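# Seat the L-shaped part flat in its matching pocket

## Task

Get the L-shaped part lying flat and fully down at the bottom of the pocket whose shape matches it.

## Robot and tools

Robot: two UR-type arms, left_arm and right_arm, each ending in a sixteen-motor hand. right_arm has a right hand and left_arm a mirrored left hand. Each arm has a hand point, a frame out from the palm just past the index and middle knuckles. In its own axes +z runs along the straight fingers toward the tips and +y points out of the palm face. +x crosses the palm away from the thumb on the right hand and toward the thumb on the left hand. A rigid mast at the wrist on the palm side can strike things.

Frames: results report positions, quaternions (wxyz) and velocities in the scene frame. Its origin sits at table height midway between the arms, +z is up, +x points out over the table and left_arm is on the +y side. Image left and right do not match arm names. Offsets you send are measured along the current Hand target's own axes, not the scene axes. Printed positions may be off by a few centimetres.

Row layout (used by execute_actions and move): one flat list of 48 numbers, each in [-1, 1], covering both arms even when only one moves. Order: left dx, dy, dz, rx, ry, rz; then the left hand's 16 hinge numbers; left current_limit, speed; then the same 24 for the right arm. The six pose numbers are an offset from that arm's Hand target at the start of the action or move, not from the previous row; 1.0 equals 0.6 m of travel or 180 degrees of turn, and rx, ry, rz form a single rotation vector. Sending the same offset again moves further. Six zeros request the current Hand target again.

Hand numbers are absolute goals, not offsets: each sets a hinge between its two stops. Order per hand: index_abd, index_mcp, index_pip, index_dip, middle_abd, middle_mcp, middle_pip, middle_dip, ring_abd, ring_mcp, ring_pip, ring_dip, thumb_cmc, thumb_axl, thumb_mcp, thumb_ipl. Straight values: _abd 0.00, _mcp -0.75, _pip -0.58, _dip -0.70, thumb_cmc -0.71, thumb_axl -0.68, thumb_mcp -0.23, thumb_ipl -0.17. Toward +1 the fingers curl toward the palm and the thumb swings in front of it. Zero is a real goal; to keep a hand unchanged, copy back its hand_goal, hand_current_limit and hand_speed. current_limit maps -1..+1 to 0..550 mA per motor; speed sets hinge speed as (speed+1)/2 of 8.5 rad/s. They begin at +0.4 and -0.6 and persist.

execute_actions: actions is a list of actions; each action is up to 15 rows, one row per 1/30 s step, the last row held to fill 15 steps (0.5 s). cameras picks images (cam_high, cam_low, cam_left_wrist, cam_right_wrist, or ["all"]); an empty actions list returns all images.

move: target is one 48-number row or up to 15 rows, all offsets from the same starting Hand targets, driven in straight lines and ending together. speed: m/s, 0.002 to 3.6, default 0.25 (turns up to twice that in rad/s), one value or one per target. blend: corner rounding in m, 0 means stop at each target. stop_force: 3 to 120 N for both arms; a path ends when the wrist sensor feels that much push against the motion; do not rely on it while the hand turns, and omit it when backing off a contact. zero (default true) rezeroes before the move; blocking=false returns early and cannot be combined with stop_force. The result adds a move: line, e.g. done, off_target, moving, held or fault, plus limits (paced = pose clipped, held = steps withheld). Neither done nor off_target proves contact or its absence.

wait: seconds 0 to 10, holding commands. stop: brakes a running move. zoom_image: camera plus region [x0, y0, x1, y1] in pixels of its latest image (672x504), at most 504 each side. show_instructions shows the reference image. zero_wrist_force: arm = left_arm or right_arm. read_manual only gives licences. finished_scene ends the scene permanently; the part must stay seated without the robot.

Result lines: Hand target is the last commanded pose after clipping; the hand point often rests short of it, and only a new command closes that gap. Joint velocities may read within noise. Wrist force and torque are in the end-effector axes, zeroed at scene start. hand_goal, hand_measured, hand_current_ma and hand_state (moving, goal, blocked, overload) list the 16 motors in the order above. STEP READINGS list some positions during actions.

Limits and hazards: orientation commands are clipped to 32 degrees from the measured orientation per step. Arms are stiff, so aiming even slightly beyond a firm contact can fault them. Contact torque beyond 139 N m (shoulder, elbow) or 26 N m (wrists), or about 150 N of outside force, stops the arm for 10 s. A motor at 495 mA or more for 5 s shuts off for 10 s. Hot motors (MOTOR HOT at 70 °C) brake the arm at 85 °C. After a HAND FAULT line, the remaining robot calls in that reply are skipped. A clearance check holds arms apart, but any meaningful collision between arms can fail the task. Avoid paths near an arm's own base. Do not drop the part, release it while moving, slam it, push hard, or let anything leave the table; loose objects may be nudged by outside pushes.

Each tool is called after "Request:" as a command line: name --argument value for each argument, lists and objects as JSON in quotes; but a table of rows of numbers goes row by row, as --pt "numbers of a row", without its own name.

Reference images:

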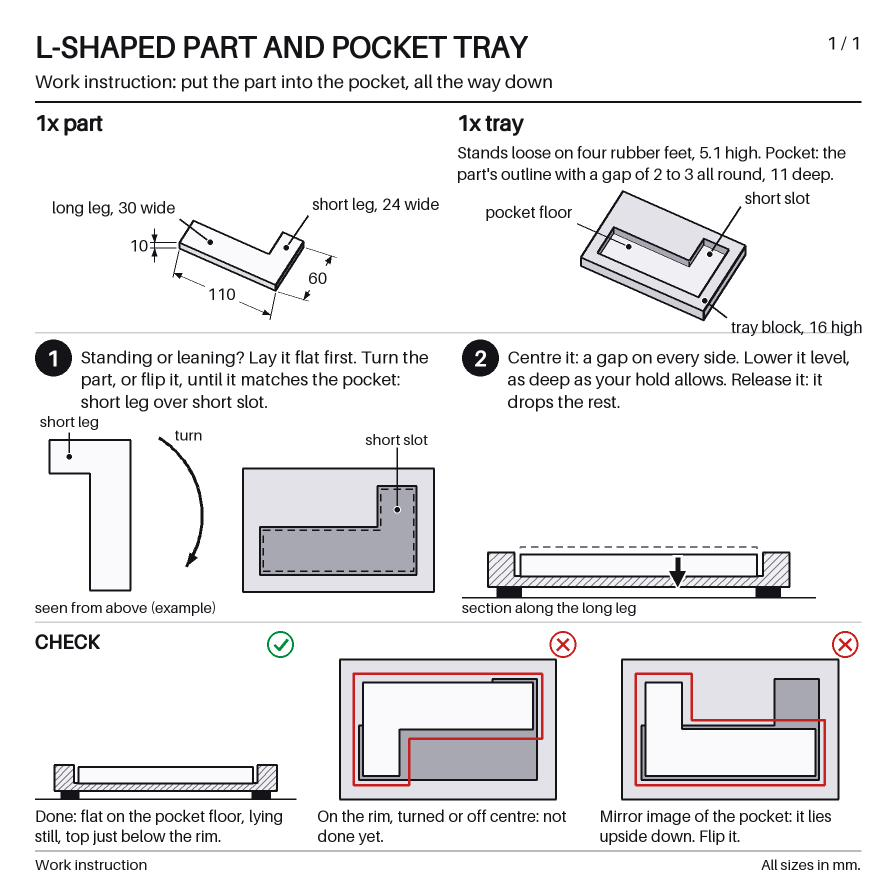

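## Session

Request:
execute_actions --actions '[]'

Scene clock: 0.00 s.
left_arm: end_effector_position=(+0.4703, +0.0685, +0.2928) hand_goal=(+0.000, -0.754, -0.576, -0.696, +0.000, -0.754, -0.576, -0.696, +0.000, -0.754, -0.576, -0.696, -0.714, -0.678, -0.226, -0.168) hand_measured=(+0.000, -0.754, -0.576, -0.696, +0.000, -0.754, -0.576, -0.696, +0.000, -0.754, -0.576, -0.696, -0.714, -0.678, -0.226, -0.168) hand_current_ma=(+0, +0, +0, +0, +0, +0, +0, +0, +0, +0, +0, +0, +0, +0, +0, +0) hand_state=(goal, goal, goal, goal, goal, goal, goal, goal, goal, goal, goal, goal, goal, goal, goal, goal) hand_current_limit=0.40 hand_speed=-0.60 end_effector_quat_wxyz=(+0.180, +0.106, +0.978, +0.013) | right_arm: end_effector_position=(+0.7914, -0.0681, +0.1437) hand_goal=(+0.000, -0.754, -0.576, -0.696, +0.000, -0.754, -0.576, -0.696, +0.000, -0.754, -0.576, -0.696, -0.714, -0.678, -0.226, -0.168) hand_measured=(+0.000, -0.754, -0.576, -0.696, +0.000, -0.754, -0.576, -0.696, +0.000, -0.754, -0.576, -0.696, -0.714, -0.678, -0.226, -0.168) hand_current_ma=(+0, +0, +0, +0, +0, +0, +0, +0, +0, +0, +0, +0, +0, +0, +0, +0) hand_state=(goal, goal, goal, goal, goal, goal, goal, goal, goal, goal, goal, goal, goal, goal, goal, goal) hand_current_limit=0.40 hand_speed=-0.60 end_effector_quat_wxyz=(-0.467, +0.882, +0.022, -0.068)
Joint positions: left_arm=[2.533 -1.721 -1.755 -0.927 1.765 -1.934] | right_arm=[0.203 -0.536 0.723 -1.83 -0.591 1.776]
Joint velocities: within noise
Joint torques (N m): no reading
Wrist force (N): no reading
Wrist torque (N m): no reading
Wrist force, peak (N): no reading
Hand target: left_arm +0.4703, +0.0685, +0.2928; +0.180, +0.106, +0.978, +0.013 | right_arm +0.7914, -0.0681, +0.1437; -0.467, +0.882, +0.022, -0.068

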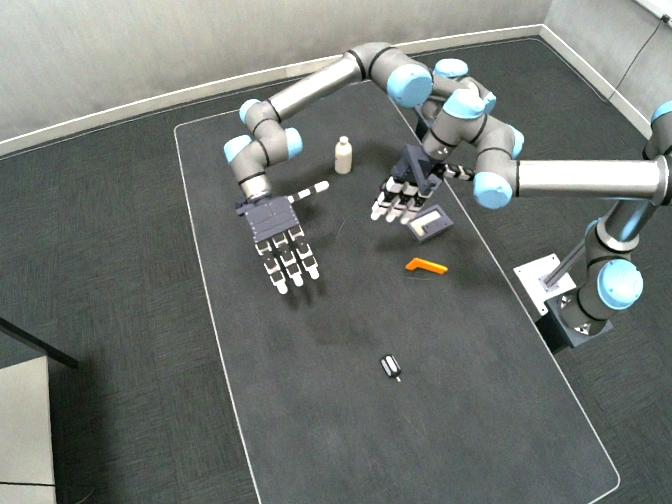

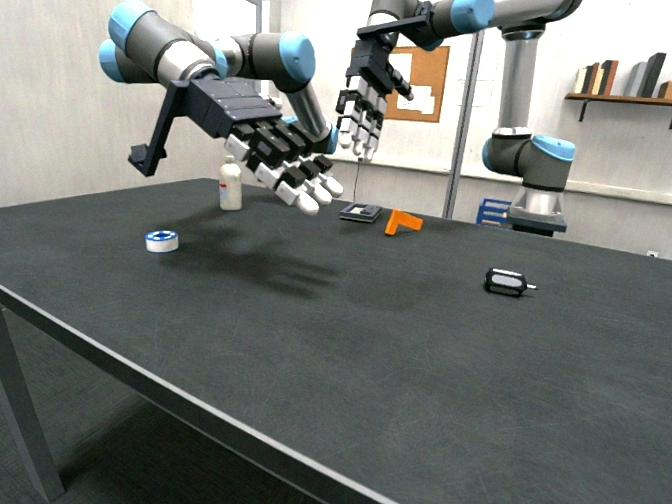

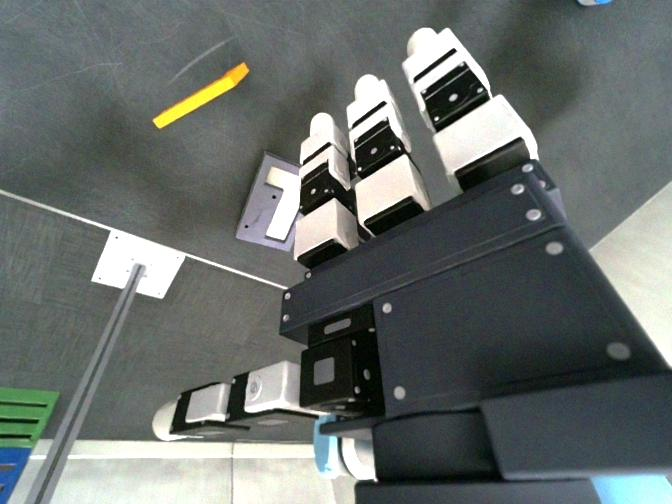

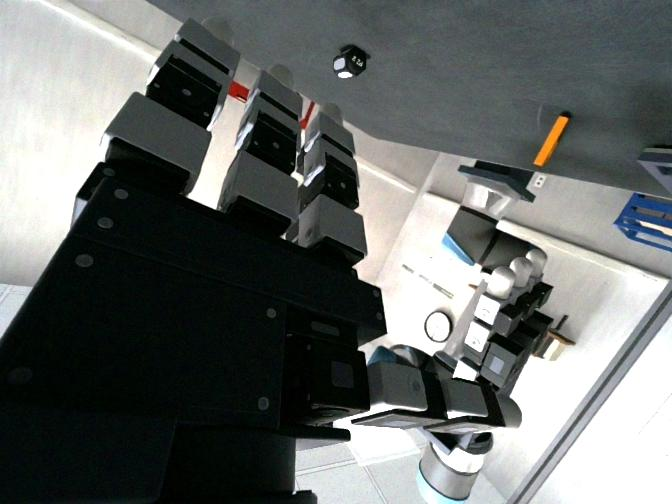

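Request:
zoom_image --camera "cam_high" --region '[360, 180, 500, 290]'

Request:
zoom_image --camera "cam_low" --region '[320, 160, 460, 265]'

Request:
zoom_image --camera "cam_left_wrist" --region '[130, 40, 330, 260]'

Request:
zoom_image --camera "cam_right_wrist" --region '[500, 80, 672, 210]'

Scaled by 3.600 from the camera's 672x504 image, which has a finer 960x720 frame.

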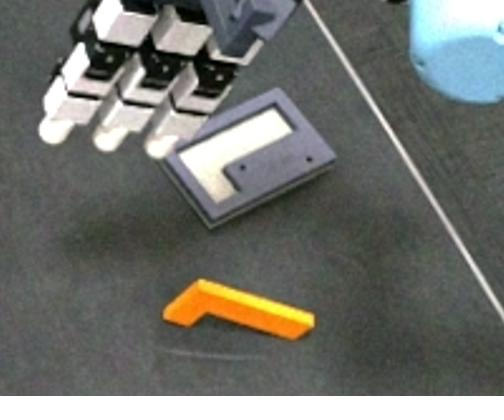

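Scaled by 3.600 from the camera's 672x504 image, which has a finer 960x720 frame.

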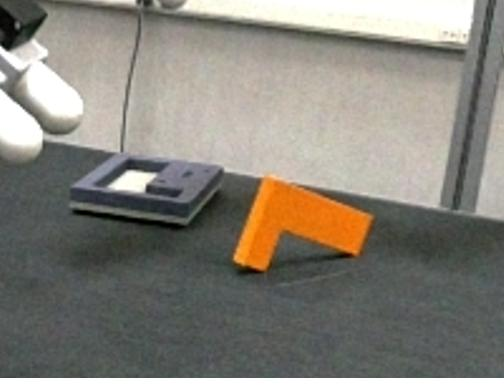

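Scaled by 2.291 from the camera's 672x504 image, which has a finer 960x720 frame.

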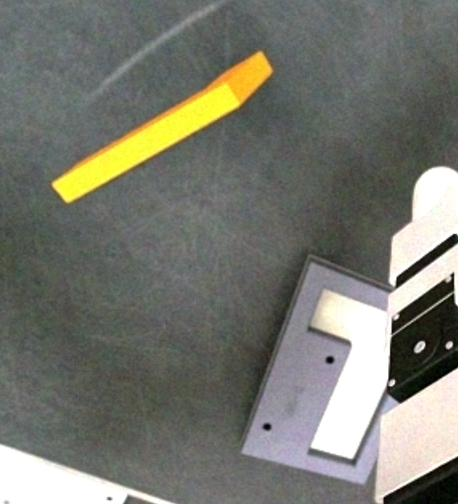

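Scaled by 2.930 from the camera's 672x504 image, which has a finer 960x720 frame.

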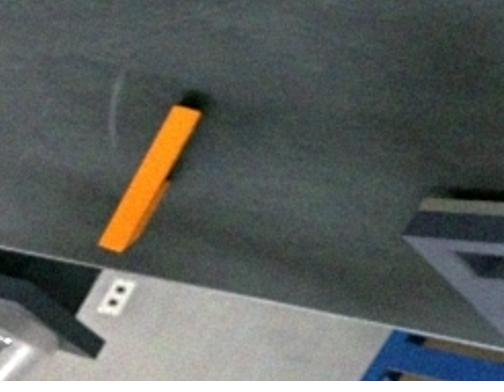

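Request:
move --target '[-0.0367,-0.0327,-0.0370,0.1170,0.0622,0.5670, 0,-0.754,-0.576,-0.696, 0,-0.754,-0.576,-0.696, 0,-0.95,-0.93,-0.92, -0.714,-0.678,-0.226,-0.168, 0.4,-0.6, 0,0,0,0,0,0, 0,-0.754,-0.576,-0.696, 0,-0.754,-0.576,-0.696, 0,-0.754,-0.576,-0.696, -0.714,-0.678,-0.226,-0.168, 0.4,-0.6]' --speed 0.4 --cameras '["all"]'

Scene clock: 522.63 s.
left_arm: end_effector_position=(+0.4786, +0.0450, +0.3201) hand_goal=(+0.000, -0.754, -0.576, -0.696, +0.000, -0.754, -0.576, -0.696, +0.000, -0.950, -0.930, -0.920, -0.714, -0.678, -0.226, -0.168) hand_measured=(+0.000, -0.754, -0.576, -0.696, +0.000, -0.754, -0.576, -0.696, +0.000, -0.942, -0.924, -0.916, -0.714, -0.678, -0.224, -0.168) hand_current_ma=(+0, +1, -1, +0, +0, +1, -1, +0, +0, +18, +12, +5, +0, +1, +5, +0) hand_state=(goal, goal, goal, goal, goal, goal, goal, goal, goal, goal, goal, goal, goal, goal, goal, goal) hand_current_limit=0.40 hand_speed=-0.60 end_effector_quat_wxyz=(+0.000, +0.847, +0.532, +0.000) | right_arm: end_effector_position=(+0.7914, -0.0681, +0.1437) hand_goal=(+0.000, -0.754, -0.576, -0.696, +0.000, -0.754, -0.576, -0.696, +0.000, -0.754, -0.576, -0.696, -0.714, -0.678, -0.226, -0.168) hand_measured=(+0.000, -0.748, -0.576, -0.696, +0.000, -0.748, -0.576, -0.696, +0.000, -0.748, -0.576, -0.696, -0.708, -0.678, -0.226, -0.168) hand_current_ma=(+0, +2, +0, +0, +0, +3, +0, +0, +0, +2, +0, +0, +2, +0, +0, +0) hand_state=(goal, goal, goal, goal, goal, goal, goal, goal, goal, goal, goal, goal, goal, goal, goal, goal) hand_current_limit=0.40 hand_speed=-0.60 end_effector_quat_wxyz=(-0.467, +0.882, +0.022, -0.068)
Joint positions: left_arm=[2.666 -1.533 -1.771 -1.408 1.571 -0.028] | right_arm=[0.203 -0.536 0.723 -1.83 -0.591 1.776]
Joint torques (N m): left_arm=[-6.48 15.58 14.07 4.7 -1.58 1.31] | right_arm=[1.73 -68.1 -25.75 -2.6 1.55 -0.03]
Wrist force (N): left_arm=[0.2 -0.1 -0.1] | right_arm=[-0.1 0.2 0.0]
Wrist torque (N m): left_arm=[-0.04 0.02 0.03] | right_arm=[0.03 0.01 0.00]
Wrist force, peak (N): left_arm=[0.5 -0.1 -0.3] | right_arm=[-0.3 0.2 0.1]
Hand target: left_arm +0.4785, +0.0449, +0.3200; +0.000, +0.847, +0.532, +0.000 | right_arm +0.7914, -0.0681, +0.1437; -0.467, +0.882, +0.022, -0.068
Off the commanded pose: left_arm 0.000 m, 0 deg | right_arm 0.000 m, 0 deg.
move: done

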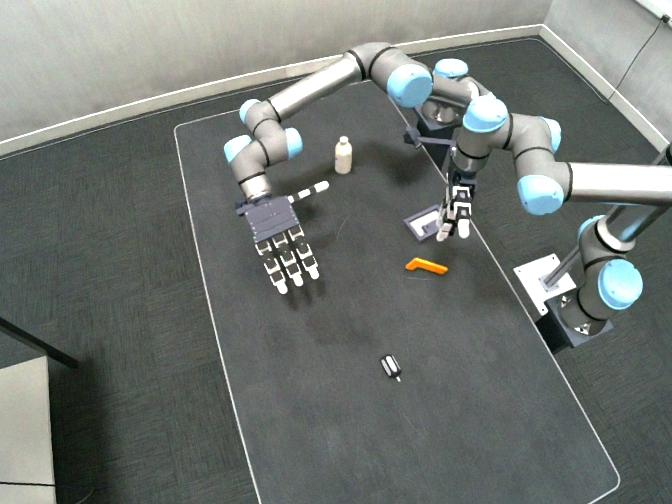

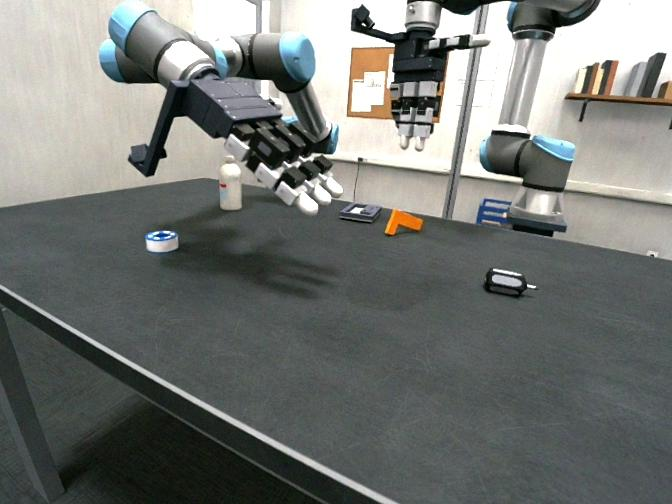

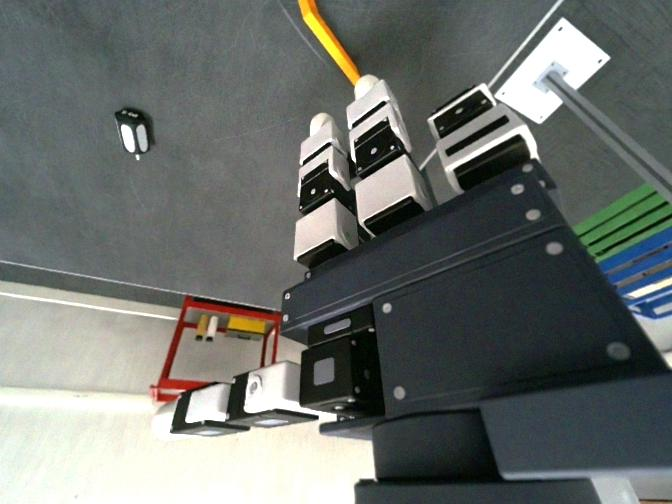

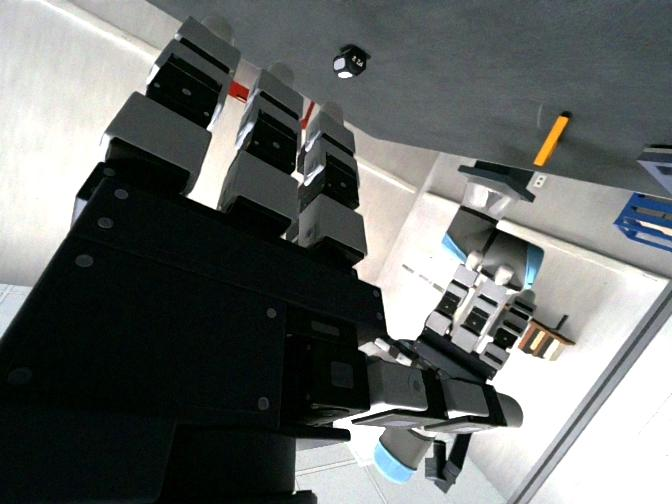

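Request:
zoom_image --camera "cam_left_wrist" --region '[220, 0, 460, 180]'

Request:
zoom_image --camera "cam_high" --region '[370, 170, 510, 290]'

Scaled by 2.100 from the camera's 672x504 image, which has a finer 960x720 frame.

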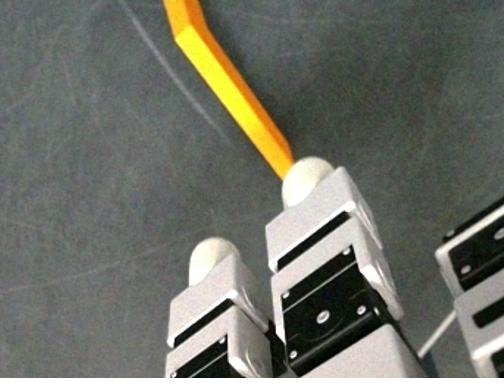

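Scaled by 3.600 from the camera's 672x504 image, which has a finer 960x720 frame.

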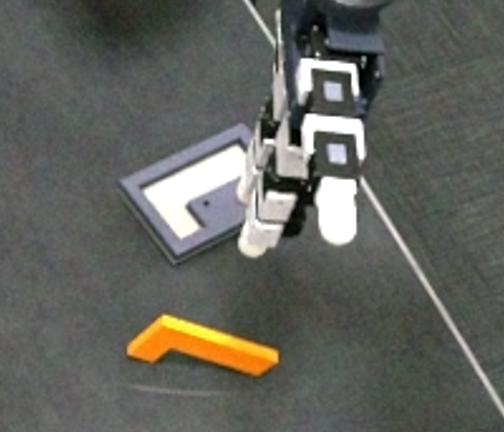

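Request:
move --target '[0,0,0.1833,0,0,0, 0,-0.754,-0.576,-0.696, 0,-0.754,-0.576,-0.696, 0,-0.95,-0.93,-0.92, -0.714,-0.678,-0.226,-0.168, 0.4,-0.6, 0,0,0,0,0,0, 0,-0.754,-0.576,-0.696, 0,-0.754,-0.576,-0.696, 0,-0.754,-0.576,-0.696, -0.714,-0.678,-0.226,-0.168, 0.4,-0.6]' --cameras '["all"]'

Request:
zoom_image --camera "cam_left_wrist" --region '[220, 0, 460, 180]'

Request:
zoom_image --camera "cam_high" --region '[370, 170, 510, 290]'

Request:
zoom_image --camera "cam_low" --region '[320, 130, 480, 260]'

Scene clock: 555.50 s.
left_arm: end_effector_position=(+0.4786, +0.0450, +0.2101) hand_goal=(+0.000, -0.754, -0.576, -0.696, +0.000, -0.754, -0.576, -0.696, +0.000, -0.950, -0.930, -0.920, -0.714, -0.678, -0.226, -0.168) hand_measured=(+0.000, -0.754, -0.576, -0.696, +0.000, -0.754, -0.576, -0.696, +0.000, -0.942, -0.924, -0.916, -0.714, -0.678, -0.222, -0.168) hand_current_ma=(+0, +1, -1, +0, +0, +1, -1, +0, +0, +18, +12, +5, +0, +1, +7, +0) hand_state=(goal, goal, goal, goal, goal, goal, goal, goal, goal, goal, goal, goal, goal, goal, goal, goal) hand_current_limit=0.40 hand_speed=-0.60 end_effector_quat_wxyz=(+0.000, +0.847, +0.532, +0.000) | right_arm: end_effector_position=(+0.7914, -0.0681, +0.1437) hand_goal=(+0.000, -0.754, -0.576, -0.696, +0.000, -0.754, -0.576, -0.696, +0.000, -0.754, -0.576, -0.696, -0.714, -0.678, -0.226, -0.168) hand_measured=(+0.000, -0.748, -0.576, -0.696, +0.000, -0.748, -0.576, -0.696, +0.000, -0.748, -0.576, -0.696, -0.708, -0.678, -0.226, -0.168) hand_current_ma=(+0, +2, +0, +0, +0, +3, +0, +0, +0, +2, +0, +0, +2, +0, +0, +0) hand_state=(goal, goal, goal, goal, goal, goal, goal, goal, goal, goal, goal, goal, goal, goal, goal, goal) hand_current_limit=0.40 hand_speed=-0.60 end_effector_quat_wxyz=(-0.467, +0.882, +0.022, -0.068)
Joint positions: left_arm=[2.666 -1.616 -1.983 -1.113 1.571 -0.028] | right_arm=[0.203 -0.536 0.723 -1.83 -0.591 1.776]
Joint torques (N m): left_arm=[-1.51 28.8 19.29 3.37 -0.04 -0.97] | right_arm=[1.43 -66.11 -28.16 -2.77 1.43 -0.06]
Wrist force (N): left_arm=[0.1 -0.2 0.1] | right_arm=[-0.1 -0.1 0.0]
Wrist torque (N m): left_arm=[-0.05 0.05 -0.03] | right_arm=[0.00 0.02 -0.01]
Wrist force, peak (N): left_arm=[0.1 0.0 -2.2] | right_arm=[-0.4 0.1 0.3]
Hand target: left_arm +0.4786, +0.0450, +0.2100; +0.000, +0.847, +0.532, +0.000 | right_arm +0.7914, -0.0681, +0.1437; -0.467, +0.882, +0.022, -0.068
Off the commanded pose: left_arm 0.000 m, 0 deg | right_arm 0.000 m, 0 deg.
move: done

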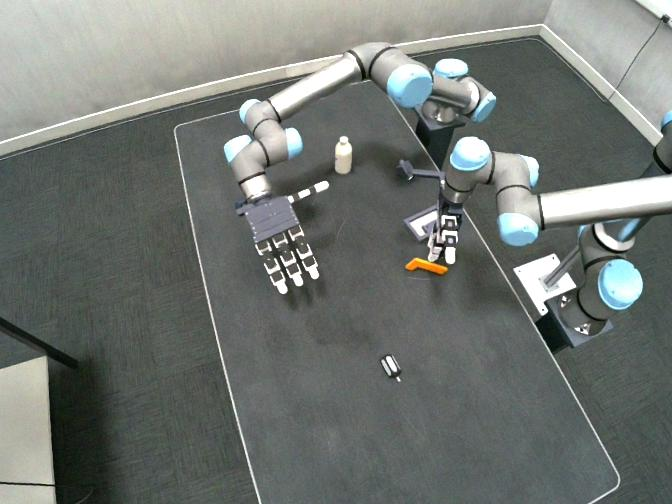

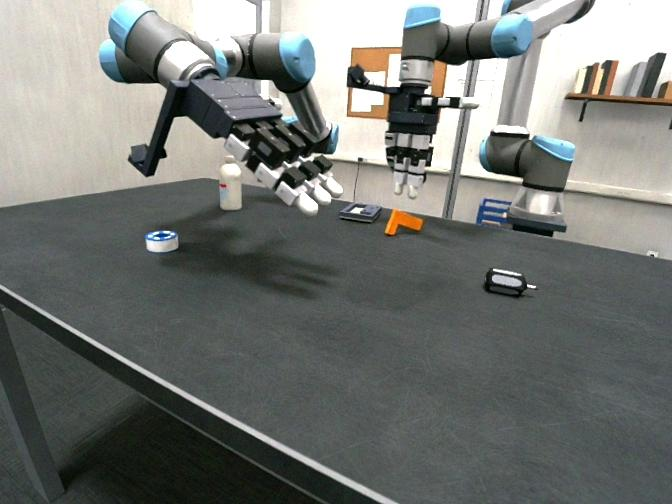

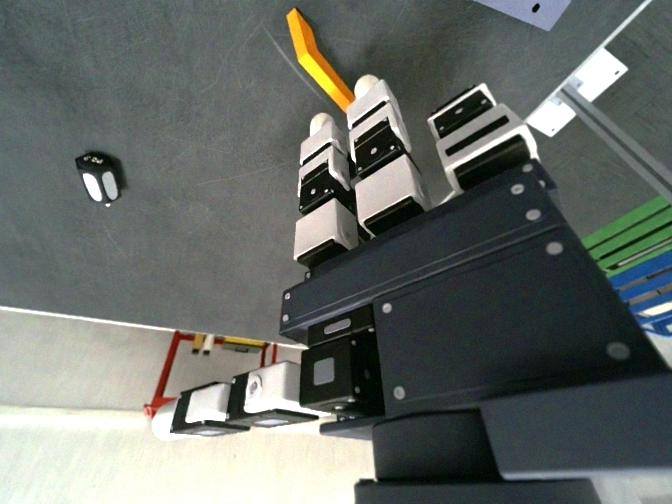

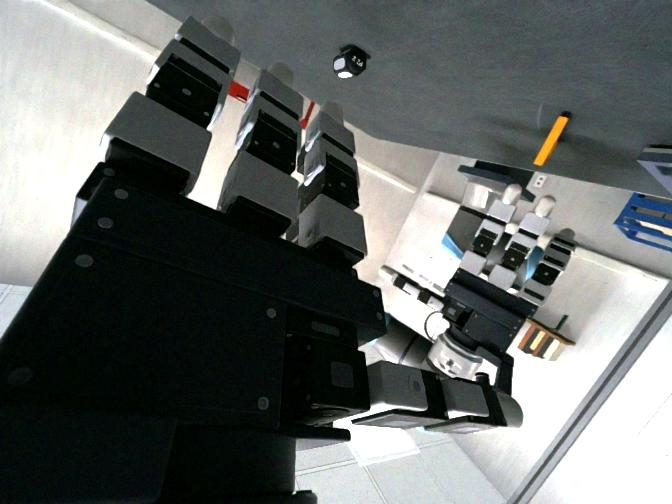

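Scaled by 2.100 from the camera's 672x504 image, which has a finer 960x720 frame.

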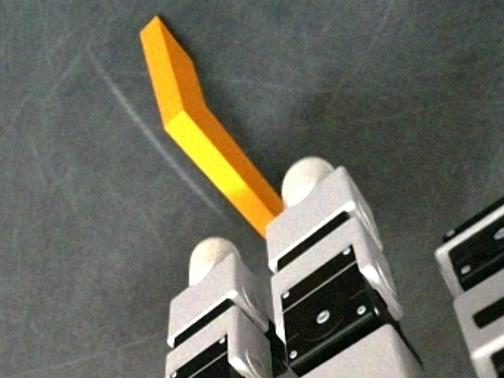

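Scaled by 3.600 from the camera's 672x504 image, which has a finer 960x720 frame.

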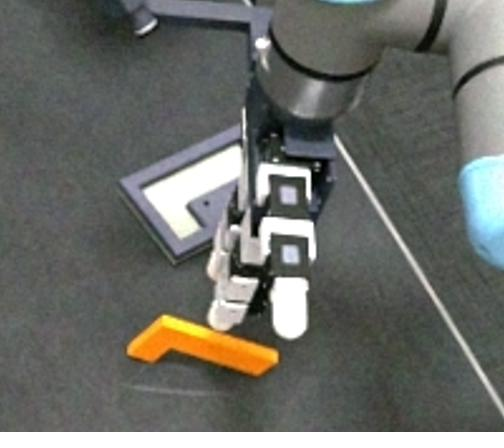

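Scaled by 3.150 from the camera's 672x504 image, which has a finer 960x720 frame.

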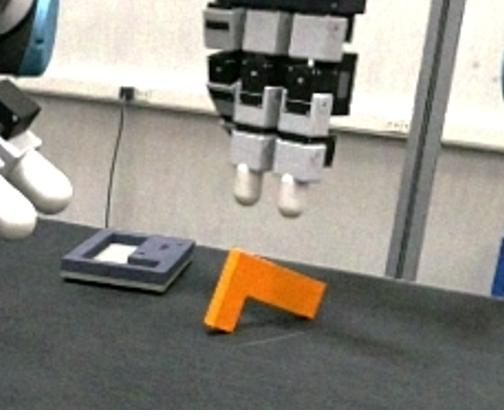

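Request:
zoom_image --camera "cam_high" --region '[400, 225, 460, 280]'

Request:
zoom_image --camera "cam_low" --region '[370, 170, 440, 240]'

Scaled by 8.400 from the camera's 672x504 image, which has a finer 960x720 frame.

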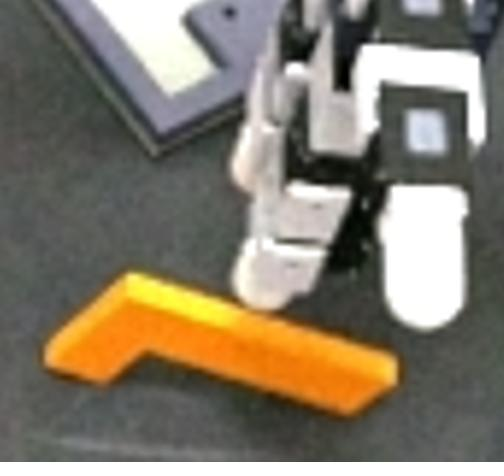

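Scaled by 7.200 from the camera's 672x504 image, which has a finer 960x720 frame.

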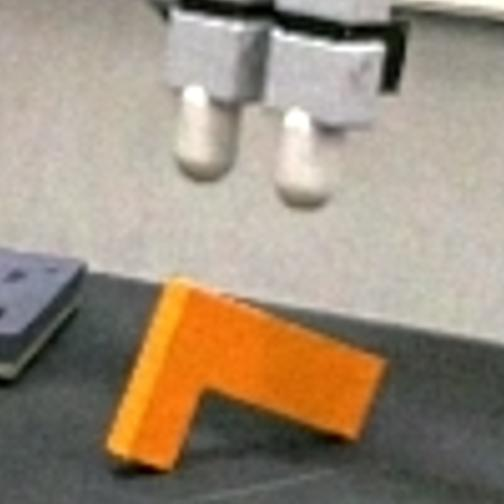

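Request:
move --target '[0.0192,-0.005,0.0467,0,0,0, 0,-0.754,-0.576,-0.696, 0,-0.754,-0.576,-0.696, 0,-0.95,-0.93,-0.92, -0.714,-0.678,-0.226,-0.168, 0.4,-0.6, 0,0,0,0,0,0, 0,-0.754,-0.576,-0.696, 0,-0.754,-0.576,-0.696, 0,-0.754,-0.576,-0.696, -0.714,-0.678,-0.226,-0.168, 0.4,-0.6]' --cameras '["cam_high","cam_low","cam_left_wrist"]'

Request:
zoom_image --camera "cam_left_wrist" --region '[280, 20, 420, 160]'

Request:
zoom_image --camera "cam_high" --region '[400, 225, 460, 280]'

Request:
zoom_image --camera "cam_low" --region '[370, 170, 440, 240]'

Scene clock: 622.03 s.
left_arm: end_effector_position=(+0.4809, +0.0567, +0.1819) hand_goal=(+0.000, -0.754, -0.576, -0.696, +0.000, -0.754, -0.576, -0.696, +0.000, -0.950, -0.930, -0.920, -0.714, -0.678, -0.226, -0.168) hand_measured=(+0.000, -0.754, -0.576, -0.696, +0.000, -0.754, -0.576, -0.696, +0.000, -0.942, -0.924, -0.916, -0.714, -0.678, -0.222, -0.168) hand_current_ma=(+0, +1, -1, +0, +0, +1, -1, +0, +0, +18, +12, +5, +0, +1, +7, +0) hand_state=(goal, goal, goal, goal, goal, goal, goal, goal, goal, goal, goal, goal, goal, goal, goal, goal) hand_current_limit=0.40 hand_speed=-0.60 end_effector_quat_wxyz=(+0.000, +0.847, +0.532, +0.000) end_effector_velocity=(-0.001, +0.000, +0.000) end_effector_angular_velocity=(+0.002, +0.004, +0.001) | right_arm: end_effector_position=(+0.7914, -0.0681, +0.1437) hand_goal=(+0.000, -0.754, -0.576, -0.696, +0.000, -0.754, -0.576, -0.696, +0.000, -0.754, -0.576, -0.696, -0.714, -0.678, -0.226, -0.168) hand_measured=(+0.000, -0.748, -0.576, -0.696, +0.000, -0.748, -0.576, -0.696, +0.000, -0.748, -0.576, -0.696, -0.708, -0.678, -0.226, -0.168) hand_current_ma=(+0, +2, +0, +0, +0, +3, +0, +0, +0, +2, +0, +0, +2, +0, +0, +0) hand_state=(goal, goal, goal, goal, goal, goal, goal, goal, goal, goal, goal, goal, goal, goal, goal, goal) hand_current_limit=0.40 hand_speed=-0.60 end_effector_quat_wxyz=(-0.467, +0.882, +0.022, -0.068)
Joint positions: left_arm=[2.691 -1.636 -2.043 -1.033 1.571 -0.003] | right_arm=[0.203 -0.536 0.723 -1.83 -0.591 1.776]
Joint velocities: left_arm=[-0.001 -0.001 0.003 -0.007 0 -0.002] | right_arm=[within noise]
Joint torques (N m): left_arm=[-6.38 35.12 30.67 -0.08 0.32 -1.66] | right_arm=[2.99 -68.11 -27.22 -2.78 1.41 -0.05]
Wrist force (N): left_arm=[0.1 -0.1 0.2] | right_arm=[-0.1 0.0 -0.2]
Wrist torque (N m): left_arm=[-0.05 0.03 -0.12] | right_arm=[0.02 0.02 0.00]
Wrist force, peak (N): left_arm=[0.4 -0.3 0.8] | right_arm=[-0.1 0.3 0.0]
Hand target: left_arm +0.4809, +0.0567, +0.1820; +0.000, +0.847, +0.532, +0.000 | right_arm +0.7914, -0.0681, +0.1437; -0.467, +0.882, +0.022, -0.068
Off the commanded pose: left_arm 0.000 m, 0 deg | right_arm 0.000 m, 0 deg.
move: done
Images, in order (width x height): cam_high 672x504, cam_low 672x504, cam_left_wrist 672x504.

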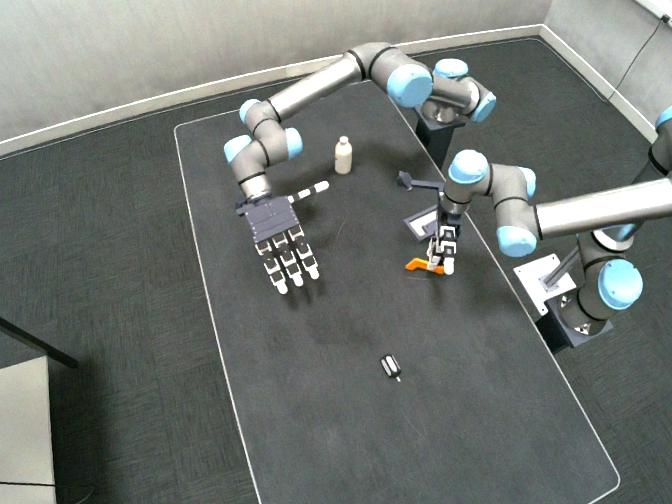

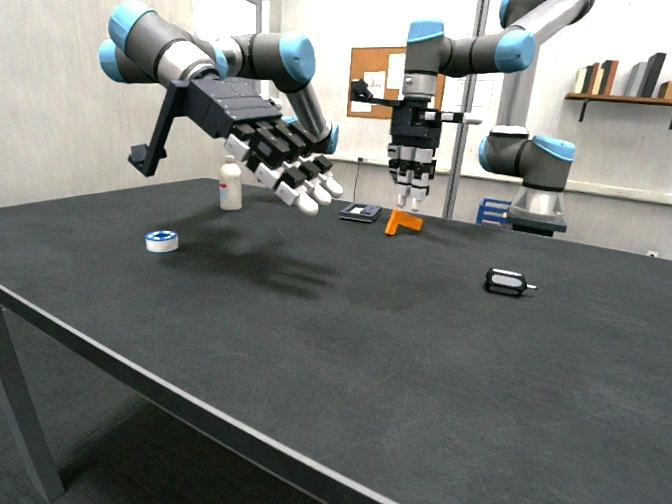

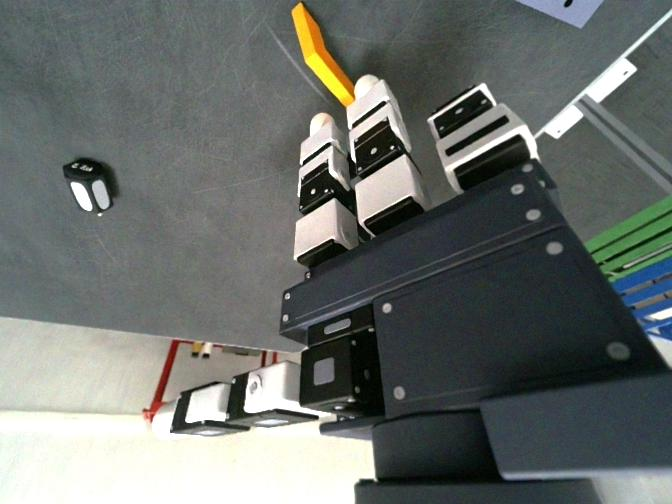

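Scaled by 3.600 from the camera's 672x504 image, which has a finer 960x720 frame.

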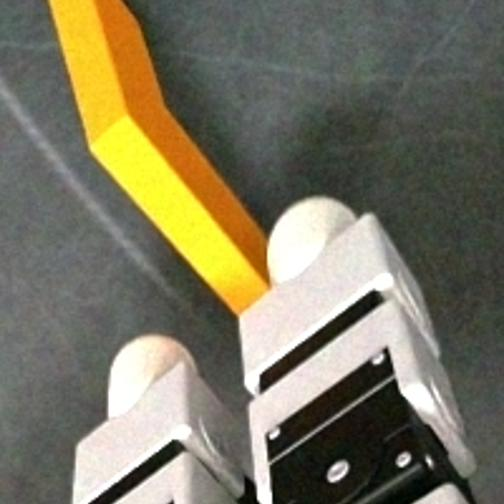

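Scaled by 8.400 from the camera's 672x504 image, which has a finer 960x720 frame.

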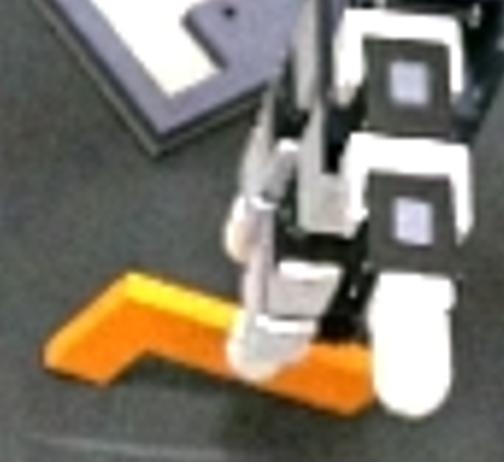

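Scaled by 7.200 from the camera's 672x504 image, which has a finer 960x720 frame.

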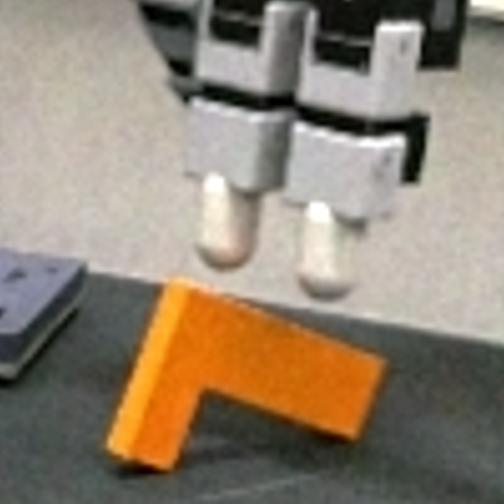

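Request:
move --target '[0,0,0.0433,0,0,0, 0,-0.754,-0.576,-0.696, 0,-0.754,-0.576,-0.696, 0,-0.95,-0.93,-0.92, -0.714,-0.678,-0.226,-0.168, 0.4,-0.6, 0,0,0,0,0,0, 0,-0.754,-0.576,-0.696, 0,-0.754,-0.576,-0.696, 0,-0.754,-0.576,-0.696, -0.714,-0.678,-0.226,-0.168, 0.4,-0.6]' --speed 0.08 --stop_force 6 --cameras '["cam_high","cam_low","cam_left_wrist"]'

Request:
zoom_image --camera "cam_left_wrist" --region '[280, 20, 420, 160]'

Request:
zoom_image --camera "cam_high" --region '[400, 225, 460, 280]'

Request:
zoom_image --camera "cam_low" --region '[370, 170, 440, 240]'

Scene clock: 645.43 s.
left_arm: end_effector_position=(+0.4809, +0.0567, +0.1561) hand_goal=(+0.000, -0.754, -0.576, -0.696, +0.000, -0.754, -0.576, -0.696, +0.000, -0.950, -0.930, -0.920, -0.714, -0.678, -0.226, -0.168) hand_measured=(+0.000, -0.754, -0.576, -0.696, +0.000, -0.754, -0.576, -0.696, +0.000, -0.942, -0.924, -0.916, -0.714, -0.678, -0.222, -0.168) hand_current_ma=(+0, +1, -1, +0, +0, +1, -1, +0, +0, +18, +12, +5, +0, +1, +7, +0) hand_state=(goal, goal, goal, goal, goal, goal, goal, goal, goal, goal, goal, goal, goal, goal, goal, goal) hand_current_limit=0.40 hand_speed=-0.60 end_effector_quat_wxyz=(+0.000, +0.847, +0.532, +0.000) | right_arm: end_effector_position=(+0.7914, -0.0681, +0.1437) hand_goal=(+0.000, -0.754, -0.576, -0.696, +0.000, -0.754, -0.576, -0.696, +0.000, -0.754, -0.576, -0.696, -0.714, -0.678, -0.226, -0.168) hand_measured=(+0.000, -0.748, -0.576, -0.696, +0.000, -0.748, -0.576, -0.696, +0.000, -0.748, -0.576, -0.696, -0.708, -0.678, -0.226, -0.168) hand_current_ma=(+0, +2, +0, +0, +0, +3, +0, +0, +0, +2, +0, +0, +2, +0, +0, +0) hand_state=(goal, goal, goal, goal, goal, goal, goal, goal, goal, goal, goal, goal, goal, goal, goal, goal) hand_current_limit=0.40 hand_speed=-0.60 end_effector_quat_wxyz=(-0.467, +0.882, +0.022, -0.068)
Joint positions: left_arm=[2.691 -1.674 -2.08 -0.958 1.571 -0.003] | right_arm=[0.203 -0.536 0.723 -1.83 -0.591 1.776]
Joint torques (N m): left_arm=[6.41 35.45 29.71 -0.1 -0.78 1.23] | right_arm=[1.98 -69.23 -27.33 -3.05 1.49 0.05]
Wrist force (N): left_arm=[0.1 -0.4 -0.2] | right_arm=[-0.1 -0.1 0.1]
Wrist torque (N m): left_arm=[-0.06 0.03 -0.09] | right_arm=[-0.01 0.01 0.00]
Wrist force, peak (N): left_arm=[0.0 -0.1 -0.8] | right_arm=[0.1 0.4 0.3]
Hand target: left_arm +0.4809, +0.0567, +0.1561; +0.000, +0.847, +0.532, +0.000 | right_arm +0.7914, -0.0681, +0.1437; -0.467, +0.882, +0.022, -0.068
Off the commanded pose: left_arm 0.000 m, 0 deg | right_arm 0.000 m, 0 deg.
move: done
Images, in order (width x height): cam_high 672x504, cam_low 672x504, cam_left_wrist 672x504.

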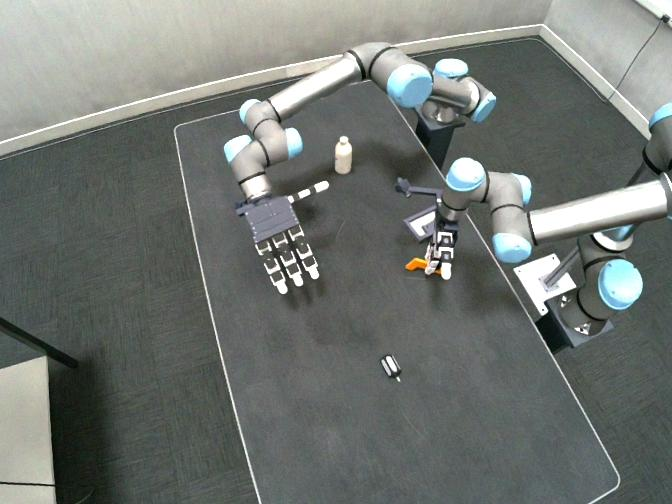

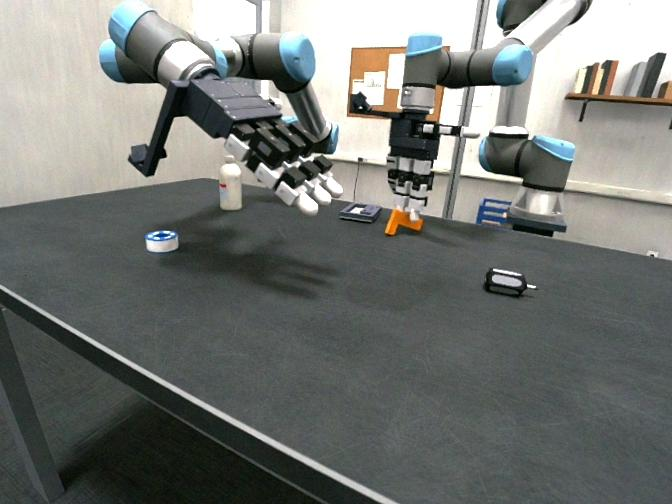

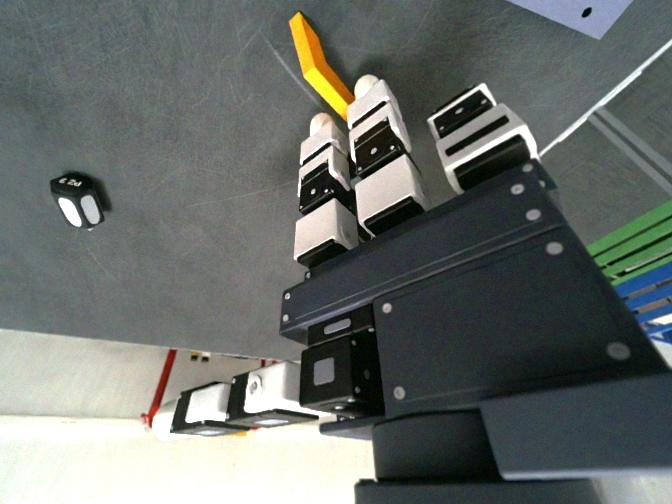

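Scaled by 3.600 from the camera's 672x504 image, which has a finer 960x720 frame.

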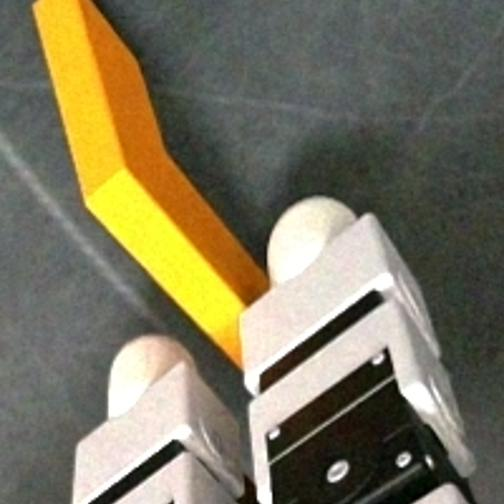

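Scaled by 8.400 from the camera's 672x504 image, which has a finer 960x720 frame.

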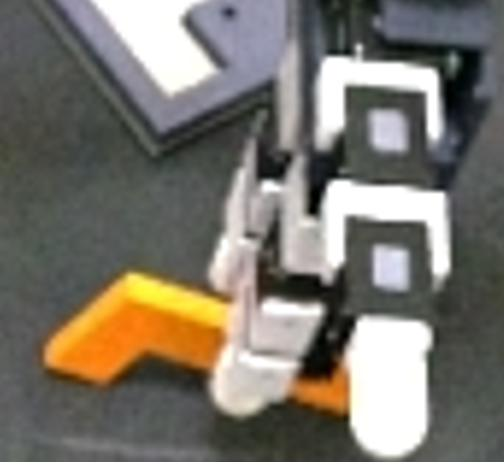

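Scaled by 7.200 from the camera's 672x504 image, which has a finer 960x720 frame.

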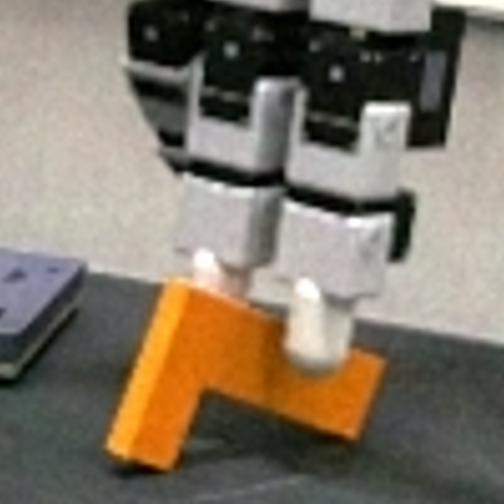

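Request:
move --target '[0,0,0,0,0,0, 0.17,-0.754,-0.576,-0.696, -0.17,-0.754,-0.576,-0.696, 0,-0.95,-0.93,-0.92, -0.714,-0.678,-0.226,-0.168, 0.4,-0.94, 0,0,0,0,0,0, 0,-0.754,-0.576,-0.696, 0,-0.754,-0.576,-0.696, 0,-0.754,-0.576,-0.696, -0.714,-0.678,-0.226,-0.168, 0.4,-0.6]' --cameras '["cam_high","cam_low","cam_left_wrist"]'

Request:
zoom_image --camera "cam_left_wrist" --region '[280, 0, 420, 140]'

Request:
zoom_image --camera "cam_low" --region '[370, 170, 440, 240]'

Scene clock: 653.33 s.
left_arm: end_effector_position=(+0.4809, +0.0567, +0.1561) hand_goal=(+0.170, -0.754, -0.576, -0.696, -0.170, -0.754, -0.576, -0.696, +0.000, -0.950, -0.930, -0.920, -0.714, -0.678, -0.226, -0.168) hand_measured=(+0.080, -0.754, -0.576, -0.696, -0.088, -0.754, -0.576, -0.696, +0.000, -0.942, -0.924, -0.916, -0.714, -0.678, -0.222, -0.168) hand_current_ma=(-281, +1, -1, +0, +247, +1, -1, +0, +0, +18, +12, +5, +0, +1, +7, +0) hand_state=(blocked, goal, goal, goal, blocked, goal, goal, goal, goal, goal, goal, goal, goal, goal, goal, goal) hand_current_limit=0.40 hand_speed=-0.94 end_effector_quat_wxyz=(+0.000, +0.847, +0.532, +0.000) | right_arm: end_effector_position=(+0.7914, -0.0681, +0.1437) hand_goal=(+0.000, -0.754, -0.576, -0.696, +0.000, -0.754, -0.576, -0.696, +0.000, -0.754, -0.576, -0.696, -0.714, -0.678, -0.226, -0.168) hand_measured=(+0.000, -0.748, -0.576, -0.696, +0.000, -0.748, -0.576, -0.696, +0.000, -0.748, -0.576, -0.696, -0.708, -0.678, -0.226, -0.168) hand_current_ma=(+0, +2, +0, +0, +0, +3, +0, +0, +0, +2, +0, +0, +2, +0, +0, +0) hand_state=(goal, goal, goal, goal, goal, goal, goal, goal, goal, goal, goal, goal, goal, goal, goal, goal) hand_current_limit=0.40 hand_speed=-0.60 end_effector_quat_wxyz=(-0.467, +0.882, +0.022, -0.068)
Joint positions: left_arm=[2.691 -1.674 -2.08 -0.958 1.571 -0.003] | right_arm=[0.203 -0.536 0.723 -1.83 -0.591 1.776]
Joint torques (N m): left_arm=[5.89 35.58 29.25 -0.11 1.42 1.32] | right_arm=[1.31 -69.62 -28.09 -2.88 1.41 0.06]
Wrist force (N): left_arm=[0.2 -0.1 0.0] | right_arm=[-0.2 0.1 0.0]
Wrist torque (N m): left_arm=[-0.04 0.02 -0.09] | right_arm=[0.02 0.02 -0.01]
Wrist force, peak (N): left_arm=[0.2 -0.5 0.0] | right_arm=[-0.2 0.3 0.1]
Hand target: left_arm +0.4809, +0.0567, +0.1561; +0.000, +0.847, +0.532, +0.000 | right_arm +0.7914, -0.0681, +0.1437; -0.467, +0.882, +0.022, -0.068
Off the commanded pose: left_arm 0.000 m, 0 deg | right_arm 0.000 m, 0 deg.
move: done
Images, in order (width x height): cam_high 672x504, cam_low 672x504, cam_left_wrist 672x504.

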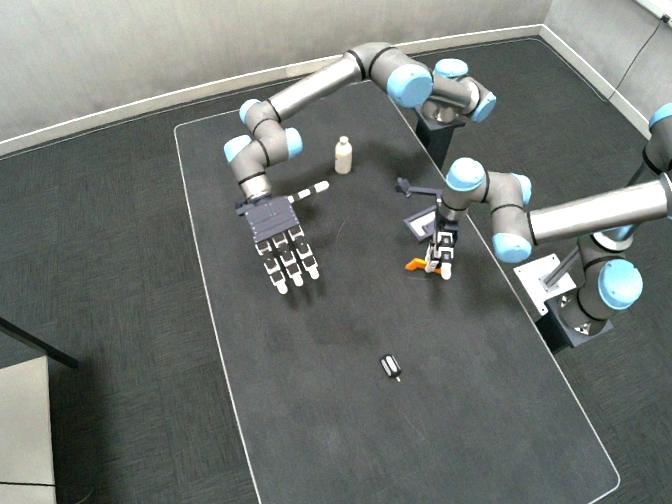

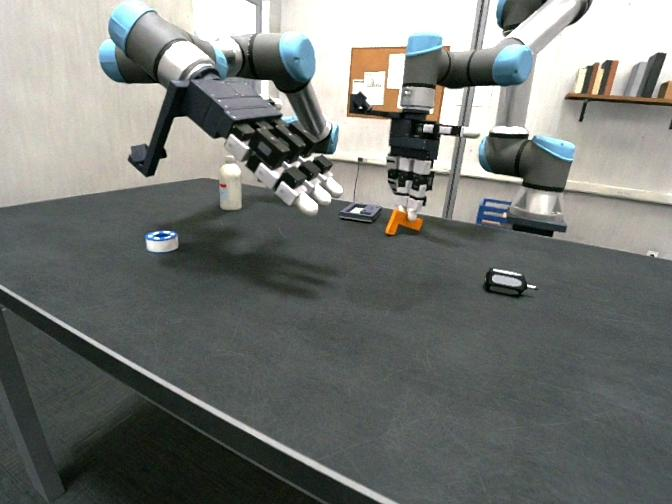

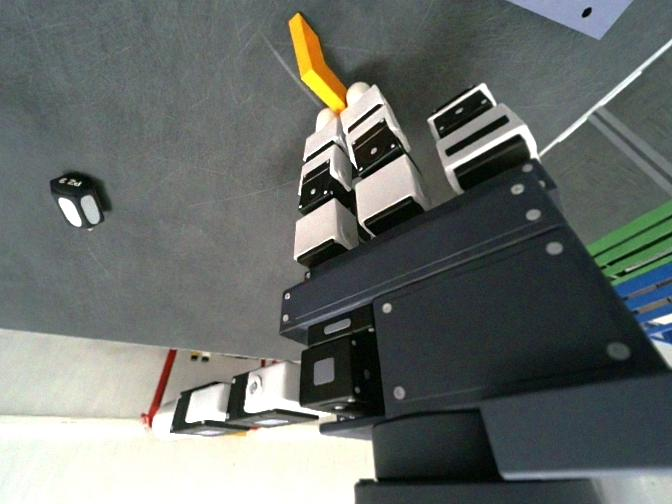

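Scaled by 3.600 from the camera's 672x504 image, which has a finer 960x720 frame.

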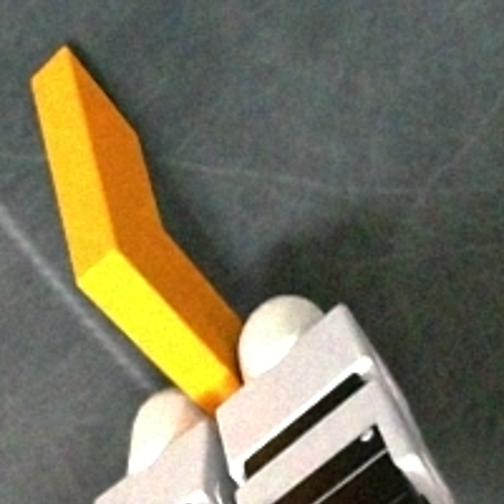

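Scaled by 7.200 from the camera's 672x504 image, which has a finer 960x720 frame.

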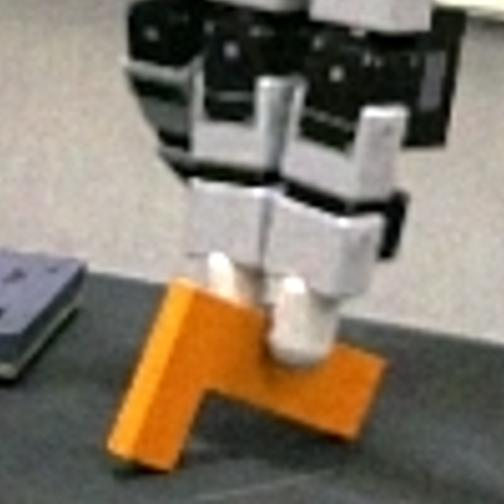

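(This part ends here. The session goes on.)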